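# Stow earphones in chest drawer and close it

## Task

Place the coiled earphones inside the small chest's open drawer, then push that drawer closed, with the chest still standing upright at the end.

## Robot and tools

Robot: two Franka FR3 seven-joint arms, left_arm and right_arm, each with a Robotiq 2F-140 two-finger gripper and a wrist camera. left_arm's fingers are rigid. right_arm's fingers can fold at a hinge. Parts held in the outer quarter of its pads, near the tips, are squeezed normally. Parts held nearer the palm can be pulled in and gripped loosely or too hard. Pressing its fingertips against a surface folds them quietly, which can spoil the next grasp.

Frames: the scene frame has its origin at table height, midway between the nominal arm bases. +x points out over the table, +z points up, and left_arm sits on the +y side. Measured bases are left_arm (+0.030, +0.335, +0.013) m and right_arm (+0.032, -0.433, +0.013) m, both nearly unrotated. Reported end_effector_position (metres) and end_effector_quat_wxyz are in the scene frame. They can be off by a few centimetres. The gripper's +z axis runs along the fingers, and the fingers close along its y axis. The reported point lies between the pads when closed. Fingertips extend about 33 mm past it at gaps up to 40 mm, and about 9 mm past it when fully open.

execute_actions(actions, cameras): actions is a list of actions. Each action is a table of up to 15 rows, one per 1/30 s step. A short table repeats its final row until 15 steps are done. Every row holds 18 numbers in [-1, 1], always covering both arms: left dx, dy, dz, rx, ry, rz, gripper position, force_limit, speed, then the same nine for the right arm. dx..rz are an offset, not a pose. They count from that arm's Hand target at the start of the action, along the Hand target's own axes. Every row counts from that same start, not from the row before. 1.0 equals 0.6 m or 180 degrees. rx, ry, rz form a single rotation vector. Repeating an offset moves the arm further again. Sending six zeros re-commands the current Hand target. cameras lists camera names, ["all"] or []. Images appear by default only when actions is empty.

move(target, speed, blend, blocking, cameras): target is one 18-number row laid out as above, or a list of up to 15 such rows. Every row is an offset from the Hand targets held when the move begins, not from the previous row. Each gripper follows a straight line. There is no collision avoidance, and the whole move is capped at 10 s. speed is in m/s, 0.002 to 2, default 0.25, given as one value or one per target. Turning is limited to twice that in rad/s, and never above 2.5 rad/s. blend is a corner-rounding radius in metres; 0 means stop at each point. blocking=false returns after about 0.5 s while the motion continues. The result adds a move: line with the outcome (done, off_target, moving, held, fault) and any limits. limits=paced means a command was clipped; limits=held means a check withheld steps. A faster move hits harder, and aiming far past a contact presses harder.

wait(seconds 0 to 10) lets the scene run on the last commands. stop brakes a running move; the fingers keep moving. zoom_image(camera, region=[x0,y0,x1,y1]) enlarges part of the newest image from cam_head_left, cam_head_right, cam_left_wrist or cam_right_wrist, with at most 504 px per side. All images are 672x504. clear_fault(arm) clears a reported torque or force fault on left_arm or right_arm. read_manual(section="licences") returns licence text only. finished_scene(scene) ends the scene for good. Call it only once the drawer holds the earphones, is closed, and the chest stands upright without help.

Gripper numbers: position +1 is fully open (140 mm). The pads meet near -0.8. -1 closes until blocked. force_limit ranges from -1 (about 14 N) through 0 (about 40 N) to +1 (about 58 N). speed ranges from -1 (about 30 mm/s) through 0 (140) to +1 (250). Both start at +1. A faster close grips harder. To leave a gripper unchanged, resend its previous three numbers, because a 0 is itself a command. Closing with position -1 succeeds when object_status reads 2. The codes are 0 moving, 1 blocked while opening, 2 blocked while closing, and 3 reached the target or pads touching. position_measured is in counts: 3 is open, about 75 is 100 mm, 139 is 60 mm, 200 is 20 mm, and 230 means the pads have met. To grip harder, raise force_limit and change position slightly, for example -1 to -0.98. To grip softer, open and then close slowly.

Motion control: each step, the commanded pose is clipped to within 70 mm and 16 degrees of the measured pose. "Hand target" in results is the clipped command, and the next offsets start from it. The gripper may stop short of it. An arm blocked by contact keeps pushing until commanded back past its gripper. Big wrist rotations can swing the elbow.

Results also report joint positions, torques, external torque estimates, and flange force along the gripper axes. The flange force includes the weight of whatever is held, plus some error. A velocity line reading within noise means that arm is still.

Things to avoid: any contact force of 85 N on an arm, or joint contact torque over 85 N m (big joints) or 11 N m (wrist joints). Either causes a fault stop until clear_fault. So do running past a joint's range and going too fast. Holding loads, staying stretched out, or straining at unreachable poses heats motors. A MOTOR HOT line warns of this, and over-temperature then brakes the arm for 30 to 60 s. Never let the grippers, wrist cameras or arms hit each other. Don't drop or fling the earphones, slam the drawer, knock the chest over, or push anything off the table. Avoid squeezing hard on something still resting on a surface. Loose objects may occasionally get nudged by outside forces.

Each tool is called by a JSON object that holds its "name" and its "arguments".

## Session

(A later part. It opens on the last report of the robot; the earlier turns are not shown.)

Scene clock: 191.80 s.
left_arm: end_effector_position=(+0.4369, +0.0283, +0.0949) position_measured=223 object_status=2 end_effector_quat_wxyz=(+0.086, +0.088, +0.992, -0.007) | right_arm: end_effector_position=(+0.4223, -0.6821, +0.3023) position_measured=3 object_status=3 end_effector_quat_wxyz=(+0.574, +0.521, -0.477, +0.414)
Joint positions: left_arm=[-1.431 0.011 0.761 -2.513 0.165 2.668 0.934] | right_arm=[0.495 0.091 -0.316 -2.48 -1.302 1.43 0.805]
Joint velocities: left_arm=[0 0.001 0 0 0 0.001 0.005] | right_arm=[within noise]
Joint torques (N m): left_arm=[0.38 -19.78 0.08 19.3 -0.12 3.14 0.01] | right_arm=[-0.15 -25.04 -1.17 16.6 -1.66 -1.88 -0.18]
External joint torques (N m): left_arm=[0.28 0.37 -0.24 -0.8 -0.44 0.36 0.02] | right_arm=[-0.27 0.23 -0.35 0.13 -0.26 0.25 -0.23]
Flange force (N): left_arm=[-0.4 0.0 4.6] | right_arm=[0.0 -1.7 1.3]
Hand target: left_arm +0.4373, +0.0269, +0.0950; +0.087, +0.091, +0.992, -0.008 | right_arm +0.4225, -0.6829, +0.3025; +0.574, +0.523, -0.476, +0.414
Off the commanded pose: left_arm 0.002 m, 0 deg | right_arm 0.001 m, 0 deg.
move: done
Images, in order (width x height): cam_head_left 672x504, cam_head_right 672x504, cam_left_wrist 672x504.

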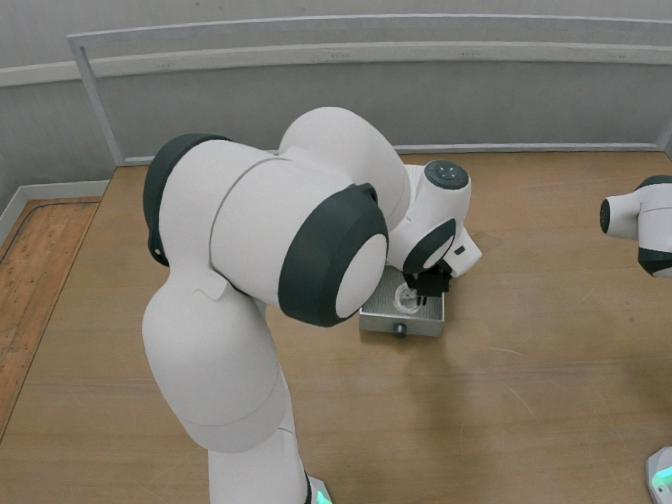

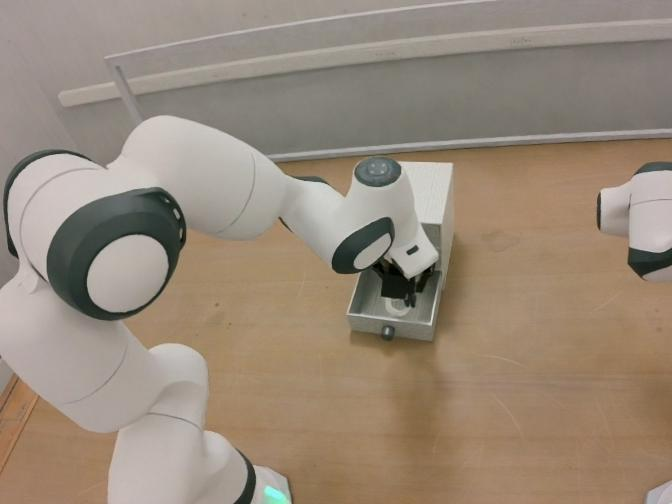

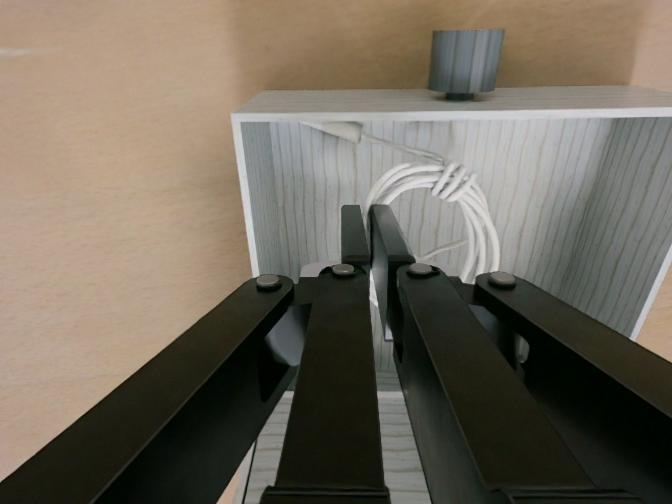

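{"name": "move", "arguments": {"target": [[0.006,0,0.038,0,0,0,-1,-0.6,-1,0,0,0,0,0,0,1,1,1],[0.006,0,0.038,0,0,0,-0.55,-0.6,-1,0,0,0,0,0,0,1,1,1]], "speed": 0.05, "cameras": ["cam_left_wrist"]}}

Scene clock: 197.40 s.
left_arm: end_effector_position=(+0.4370, +0.0273, +0.0720) position_measured=199 object_status=0 end_effector_quat_wxyz=(+0.086, +0.089, +0.992, -0.008) | right_arm: end_effector_position=(+0.4223, -0.6821, +0.3023) position_measured=3 object_status=3 end_effector_quat_wxyz=(+0.574, +0.521, -0.477, +0.414)
Joint positions: left_arm=[-1.419 0.087 0.739 -2.521 0.065 2.736 1.004] | right_arm=[0.495 0.091 -0.316 -2.48 -1.302 1.43 0.805]
Joint torques (N m): left_arm=[0.65 -21.47 1.57 18.2 -0.17 3.16 0.02] | right_arm=[-0.11 -25.04 -1.13 16.61 -1.65 -1.88 -0.15]
External joint torques (N m): left_arm=[0.65 0.42 -0.12 -0.92 -0.45 0.35 0.03] | right_arm=[-0.32 0.3 -0.4 0.09 -0.24 0.25 -0.2]
Flange force (N): left_arm=[-0.8 0.8 5.7] | right_arm=[-0.3 -1.8 1.4]
Hand target: left_arm +0.4377, +0.0268, +0.0720; +0.087, +0.091, +0.992, -0.008 | right_arm +0.4225, -0.6829, +0.3025; +0.574, +0.523, -0.476, +0.414
Off the commanded pose: left_arm 0.001 m, 0 deg | right_arm 0.001 m, 0 deg.
move: done
Images, in order (width x height): cam_left_wrist 672x504.

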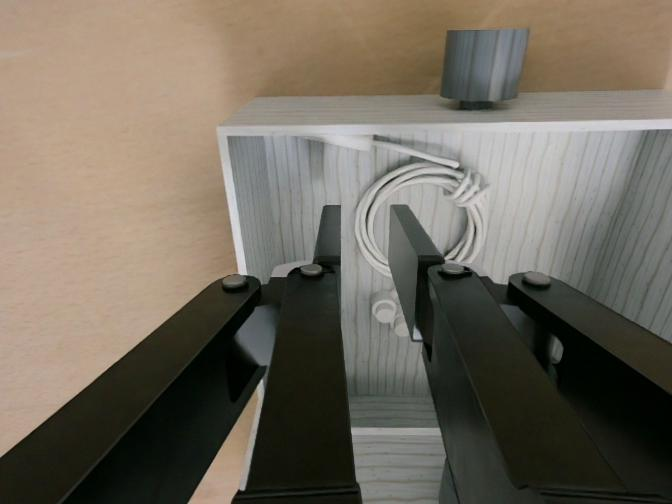

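{"name": "move", "arguments": {"target": [[-0.0055,-0.006,-0.219,0,0,0,-0.55,-0.6,-1,0,0,0,0,0,0,1,1,1],[0.189,0.057,-0.253,0,-0.083,0,-0.97,-0.6,-0.5,0,0,0,0,0,0,1,1,1],[0.232,0.057,-0.0105,0,-0.083,0,-0.97,-0.6,-0.5,0,0,0,0,0,0,1,1,1]], "speed": [0.15,0.25,0.15], "cameras": ["cam_head_left","cam_head_right","cam_left_wrist"]}}

Scene clock: 222.37 s.
left_arm: end_effector_position=(+0.3082, +0.0870, +0.0537) position_measured=232 object_status=3 end_effector_quat_wxyz=(+0.215, +0.092, +0.972, -0.018) | right_arm: end_effector_position=(+0.4223, -0.6821, +0.3023) position_measured=3 object_status=3 end_effector_quat_wxyz=(+0.574, +0.521, -0.477, +0.414)
Joint positions: left_arm=[-0.886 -0.241 0.223 -2.959 1.471 2.89 -0.32] | right_arm=[0.495 0.091 -0.316 -2.48 -1.302 1.43 0.805]
Joint velocities: left_arm=[-0.001 0.001 0 0 -0.001 0 -0.007] | right_arm=[within noise]
Joint torques (N m): left_arm=[0.56 -15.3 -0.57 15.7 -0.26 2.3 -0.33] | right_arm=[-0.18 -25.1 -1.15 16.61 -1.65 -1.89 -0.16]
External joint torques (N m): left_arm=[0.51 0.29 -0.04 -0.43 0.43 0.31 -0.32] | right_arm=[-0.28 0.17 -0.33 0.16 -0.25 0.24 -0.21]
Flange force (N): left_arm=[0.0 0.0 0.0] | right_arm=[0.1 -1.6 1.3]
Hand target: left_arm +0.3081, +0.0856, +0.0539; +0.215, +0.089, +0.972, -0.020 | right_arm +0.4225, -0.6829, +0.3025; +0.574, +0.523, -0.476, +0.414
Off the commanded pose: left_arm 0.001 m, 0 deg | right_arm 0.001 m, 0 deg.
move: done
Images, in order (width x height): cam_head_left 672x504, cam_head_right 672x504, cam_left_wrist 672x504.

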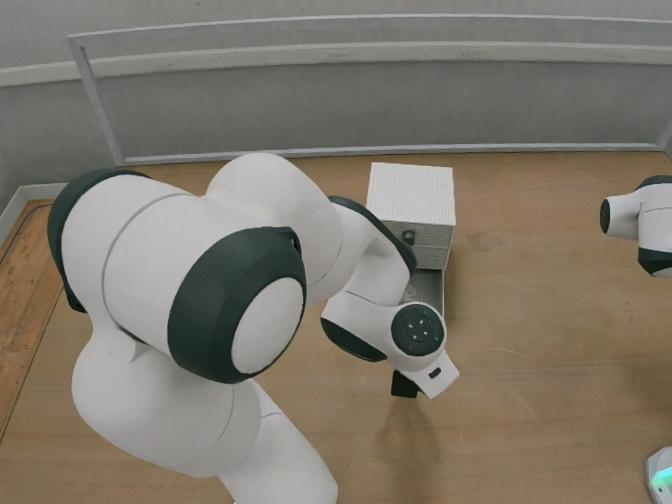

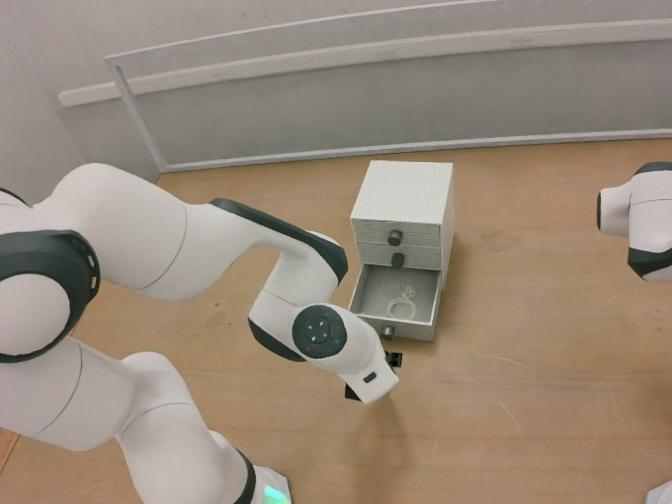

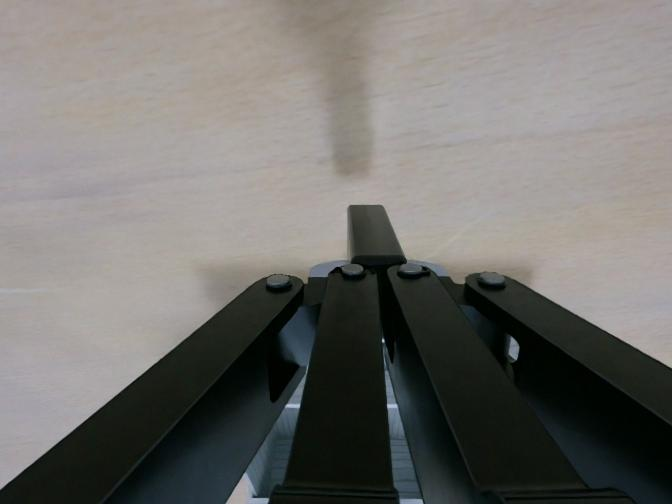

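{"name": "move", "arguments": {"target": [-0.242,0,0.112,0,0,0,-0.97,-0.6,-0.5,0,0,0,0,0,0,1,1,1], "speed": 0.06, "cameras": ["cam_head_left","cam_head_right","cam_left_wrist"]}}

Scene clock: 231.70 s.
left_arm: end_effector_position=(+0.4648, +0.0582, +0.0534) position_measured=232 object_status=3 end_effector_quat_wxyz=(+0.217, +0.087, +0.972, -0.019) | right_arm: end_effector_position=(+0.4223, -0.6821, +0.3023) position_measured=3 object_status=3 end_effector_quat_wxyz=(+0.574, +0.521, -0.477, +0.414)
Joint positions: left_arm=[-0.793 0.113 0.312 -2.584 1.268 3.039 0.01] | right_arm=[0.495 0.091 -0.316 -2.48 -1.302 1.43 0.805]
Joint velocities: left_arm=[-0.002 0 0.001 0 0 0.001 0.006] | right_arm=[within noise]
Joint torques (N m): left_arm=[0.86 -28.23 0.58 16.69 -1.4 2.69 0.06] | right_arm=[-0.18 -25.05 -1.16 16.53 -1.66 -1.89 -0.14]
External joint torques (N m): left_arm=[0.83 -0.23 -0.17 -0.38 -0.48 0.36 0.08] | right_arm=[-0.29 0.33 -0.32 -0.04 -0.24 0.25 -0.19]
Flange force (N): left_arm=[0.0 0.0 0.0] | right_arm=[-0.4 -1.5 1.4]
Hand target: left_arm +0.4655, +0.0564, +0.0543; +0.215, +0.089, +0.972, -0.020 | right_arm +0.4225, -0.6829, +0.3025; +0.574, +0.523, -0.476, +0.414
Off the commanded pose: left_arm 0.002 m, 0 deg | right_arm 0.001 m, 0 deg.
move: done
Images, in order (width x height): cam_head_left 672x504, cam_head_right 672x504, cam_left_wrist 672x504.

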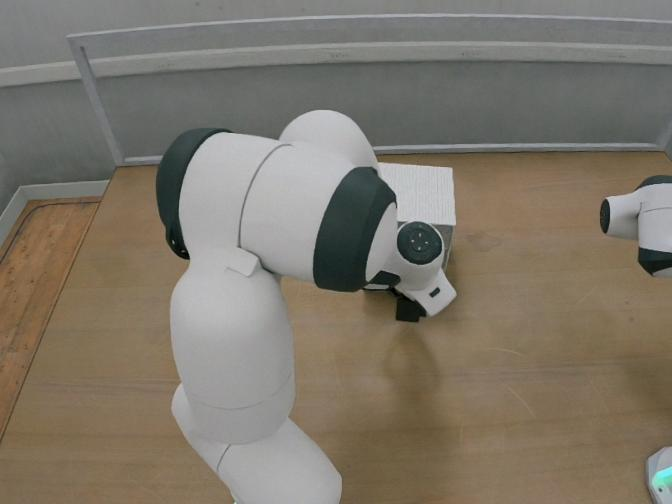

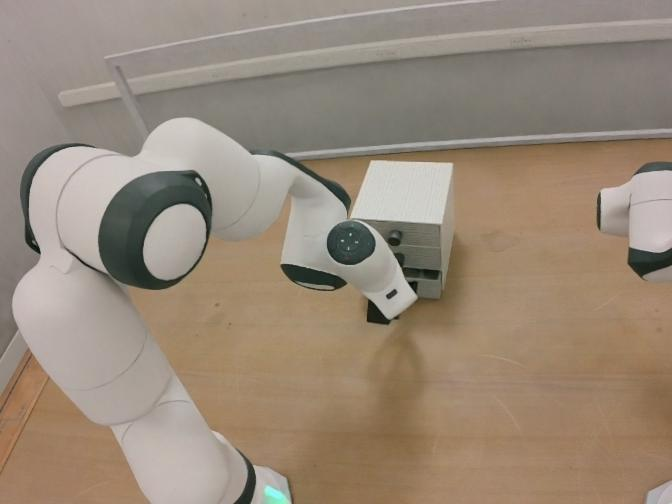

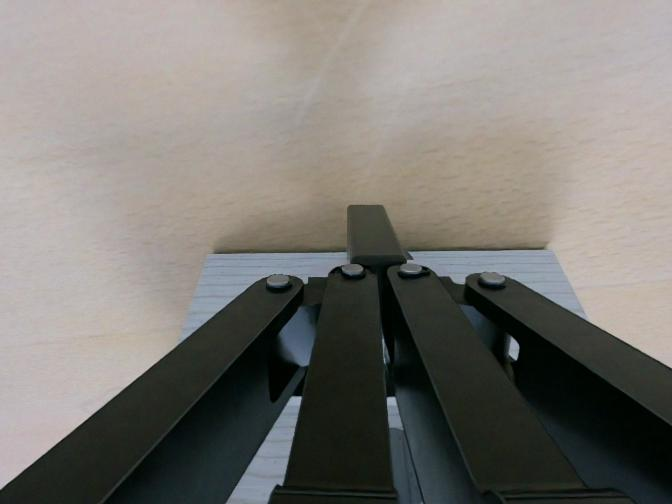

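{"name": "move", "arguments": {"target": [-0.0305,0,0.014,0,0,0,-0.97,-0.6,-0.5,0,0,0,0,0,0,1,1,1], "speed": 0.05, "cameras": ["cam_head_right","cam_left_wrist"]}}

Scene clock: 236.20 s.
left_arm: end_effector_position=(+0.4842, +0.0545, +0.0533) position_measured=232 object_status=3 end_effector_quat_wxyz=(+0.216, +0.087, +0.972, -0.019) | right_arm: end_effector_position=(+0.4223, -0.6821, +0.3023) position_measured=3 object_status=3 end_effector_quat_wxyz=(+0.574, +0.521, -0.477, +0.414)
Joint positions: left_arm=[-0.762 0.15 0.29 -2.543 1.173 3.047 0.109] | right_arm=[0.495 0.091 -0.316 -2.48 -1.302 1.43 0.805]
Joint velocities: left_arm=[0 -0.001 -0.002 0.001 -0.001 0.001 0.004] | right_arm=[within noise]
Joint torques (N m): left_arm=[0.85 -29.87 0.87 17.23 -1.35 2.69 0.1] | right_arm=[-0.1 -25.08 -1.19 16.58 -1.66 -1.88 -0.16]
External joint torques (N m): left_arm=[0.78 -0.3 -0.12 -0.1 -0.46 0.26 0.11] | right_arm=[-0.17 0.26 -0.33 0.02 -0.24 0.26 -0.21]
Flange force (N): left_arm=[0.0 0.0 0.0] | right_arm=[-0.2 -1.4 1.2]
Hand target: left_arm +0.4852, +0.0527, +0.0544; +0.215, +0.089, +0.972, -0.020 | right_arm +0.4225, -0.6829, +0.3025; +0.574, +0.523, -0.476, +0.414
Off the commanded pose: left_arm 0.002 m, 0 deg | right_arm 0.001 m, 0 deg.
move: done
Images, in order (width x height): cam_head_right 672x504, cam_left_wrist 672x504.

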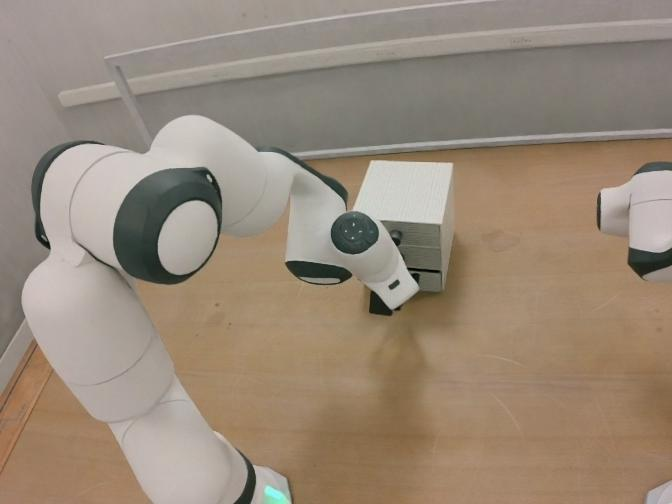

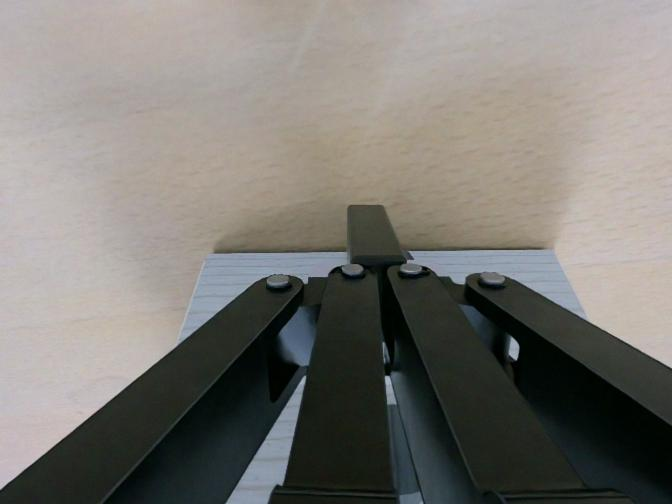

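{"name": "move", "arguments": {"target": [-0.0182,0,0.0084,0,0,0,-0.97,-0.6,-0.5,0,0,0,0,0,0,1,1,1], "speed": 0.03, "cameras": ["cam_head_right","cam_left_wrist"]}}

{"name": "zoom_image", "arguments": {"camera": "cam_head_right", "region": [320, 140, 480, 320]}}

Scene clock: 240.90 s.
left_arm: end_effector_position=(+0.4952, +0.0524, +0.0530) position_measured=232 object_status=3 end_effector_quat_wxyz=(+0.215, +0.087, +0.973, -0.019) | right_arm: end_effector_position=(+0.4223, -0.6821, +0.3023) position_measured=3 object_status=3 end_effector_quat_wxyz=(+0.574, +0.521, -0.477, +0.414)
Joint positions: left_arm=[-0.734 0.171 0.266 -2.52 1.114 3.049 0.171] | right_arm=[0.495 0.091 -0.316 -2.48 -1.302 1.43 0.805]
Joint velocities: left_arm=[-0.001 0 -0.001 -0.001 -0.001 0.001 0.006] | right_arm=[within noise]
Joint torques (N m): left_arm=[0.8 -30.48 0.95 18.79 -1.46 3.05 0.03] | right_arm=[-0.18 -25.03 -1.17 16.58 -1.66 -1.87 -0.18]
External joint torques (N m): left_arm=[0.7 -0.07 -0.13 1.41 -0.61 0.57 0.04] | right_arm=[-0.33 0.26 -0.38 0.1 -0.25 0.26 -0.23]
Flange force (N): left_arm=[0.0 0.0 0.0] | right_arm=[-0.1 -1.8 1.4]
Hand target: left_arm +0.4971, +0.0505, +0.0544; +0.215, +0.089, +0.972, -0.020 | right_arm +0.4225, -0.6829, +0.3025; +0.574, +0.523, -0.476, +0.414
Off the commanded pose: left_arm 0.003 m, 0 deg | right_arm 0.001 m, 0 deg.
move: done
Images, in order (width x height): cam_head_right 672x504, cam_left_wrist 672x504.

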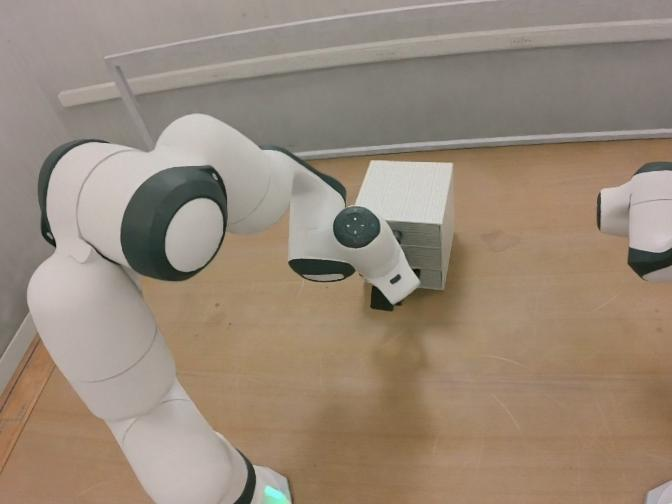

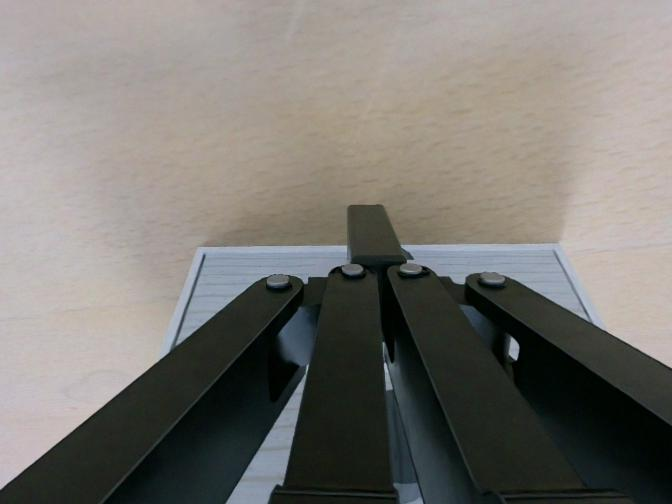

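Scaled by 2.800 from the camera's 672x504 image, which has a finer 960x720 frame.

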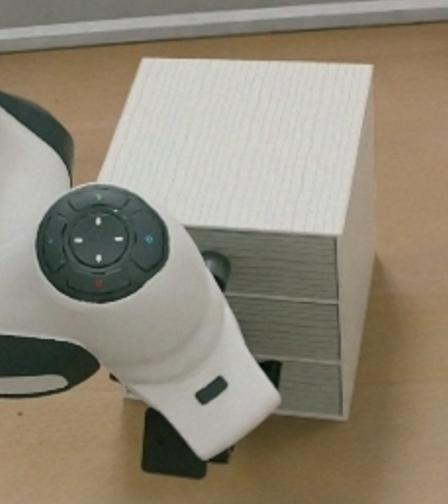

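{"name": "move", "arguments": {"target": [[0.182,0,-0.084,0,0,0,-0.97,-0.6,-0.5,0,0,0,0,0,0,1,1,1],[0.25,0,-0.34,0,0,0,-0.97,-0.6,-0.5,0,0,0,0,0,0,1,1,1]], "blend": [0.03,0], "cameras": ["all"]}}

{"name": "zoom_image", "arguments": {"camera": "cam_head_right", "region": [320, 140, 480, 320]}}

Scene clock: 251.80 s.
left_arm: end_effector_position=(+0.2793, +0.0894, +0.1768) position_measured=232 object_status=3 end_effector_quat_wxyz=(+0.211, +0.091, +0.973, -0.016) | right_arm: end_effector_position=(+0.4223, -0.6821, +0.3023) position_measured=3 object_status=3 end_effector_quat_wxyz=(+0.574, +0.521, -0.477, +0.414)
Joint positions: left_arm=[-1.376 -0.924 0.469 -3.022 0.931 2.232 0.158] | right_arm=[0.495 0.091 -0.316 -2.48 -1.302 1.43 0.805]
Joint velocities: left_arm=[-0.002 0.001 0.001 -0.001 0 0 -0.007] | right_arm=[within noise]
Joint torques (N m): left_arm=[-0.15 -1.5 -6.41 21.22 1.13 2.34 -0.33] | right_arm=[-0.15 -25.05 -1.11 16.64 -1.66 -1.87 -0.16]
External joint torques (N m): left_arm=[-0.19 -0.99 0.27 -1.36 0.39 -0.11 -0.32] | right_arm=[-0.28 0.22 -0.31 0.15 -0.26 0.27 -0.21]
Flange force (N): left_arm=[4.8 6.5 -1.5] | right_arm=[-0.1 -1.8 1.3]
Hand target: left_arm +0.2787, +0.0912, +0.1760; +0.215, +0.089, +0.972, -0.020 | right_arm +0.4225, -0.6829, +0.3025; +0.574, +0.523, -0.476, +0.414
Off the commanded pose: left_arm 0.002 m, 1 deg | right_arm 0.001 m, 0 deg.
joint sent to its limit (left arm) — joint 4 (elbow), lower limit, where the elbow is as bent as it goes. The joint targets still meet the commanded pose.
move: done

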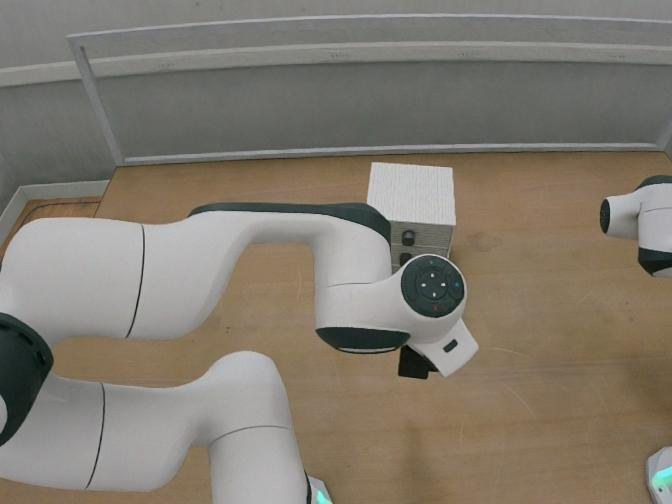

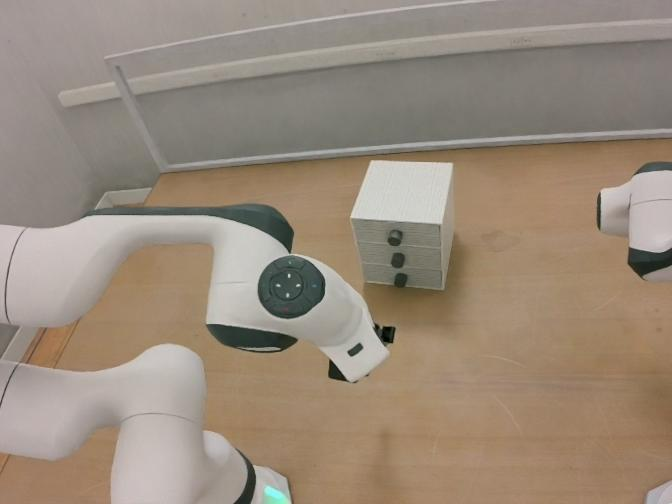

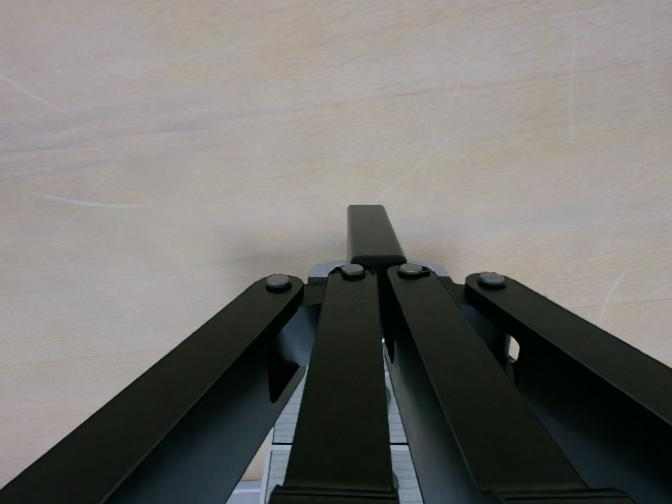

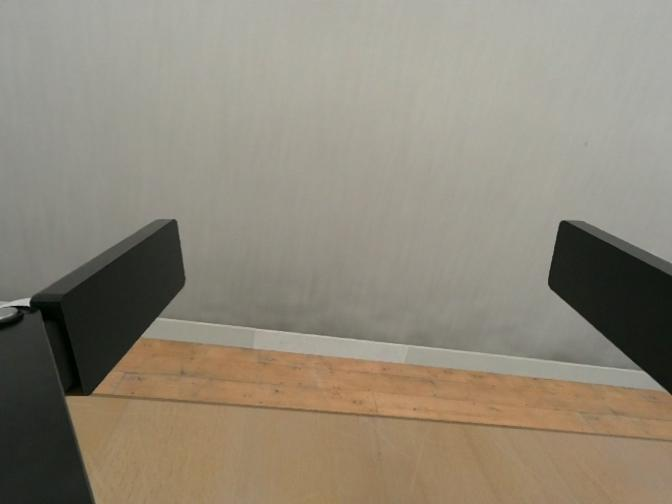

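Scaled by 2.800 from the camera's 672x504 image, which has a finer 960x720 frame.

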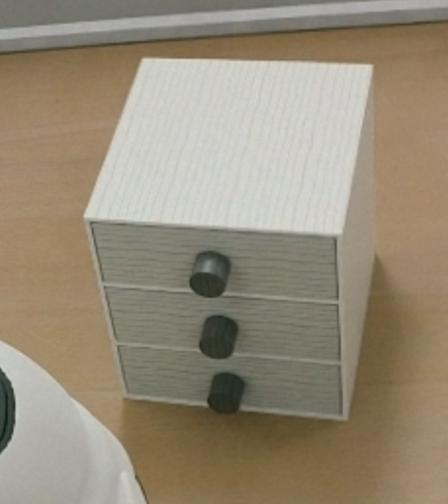

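Closed.

{"name": "finished_scene", "arguments": {"scene": 1}}

The scene is finished: the task was done.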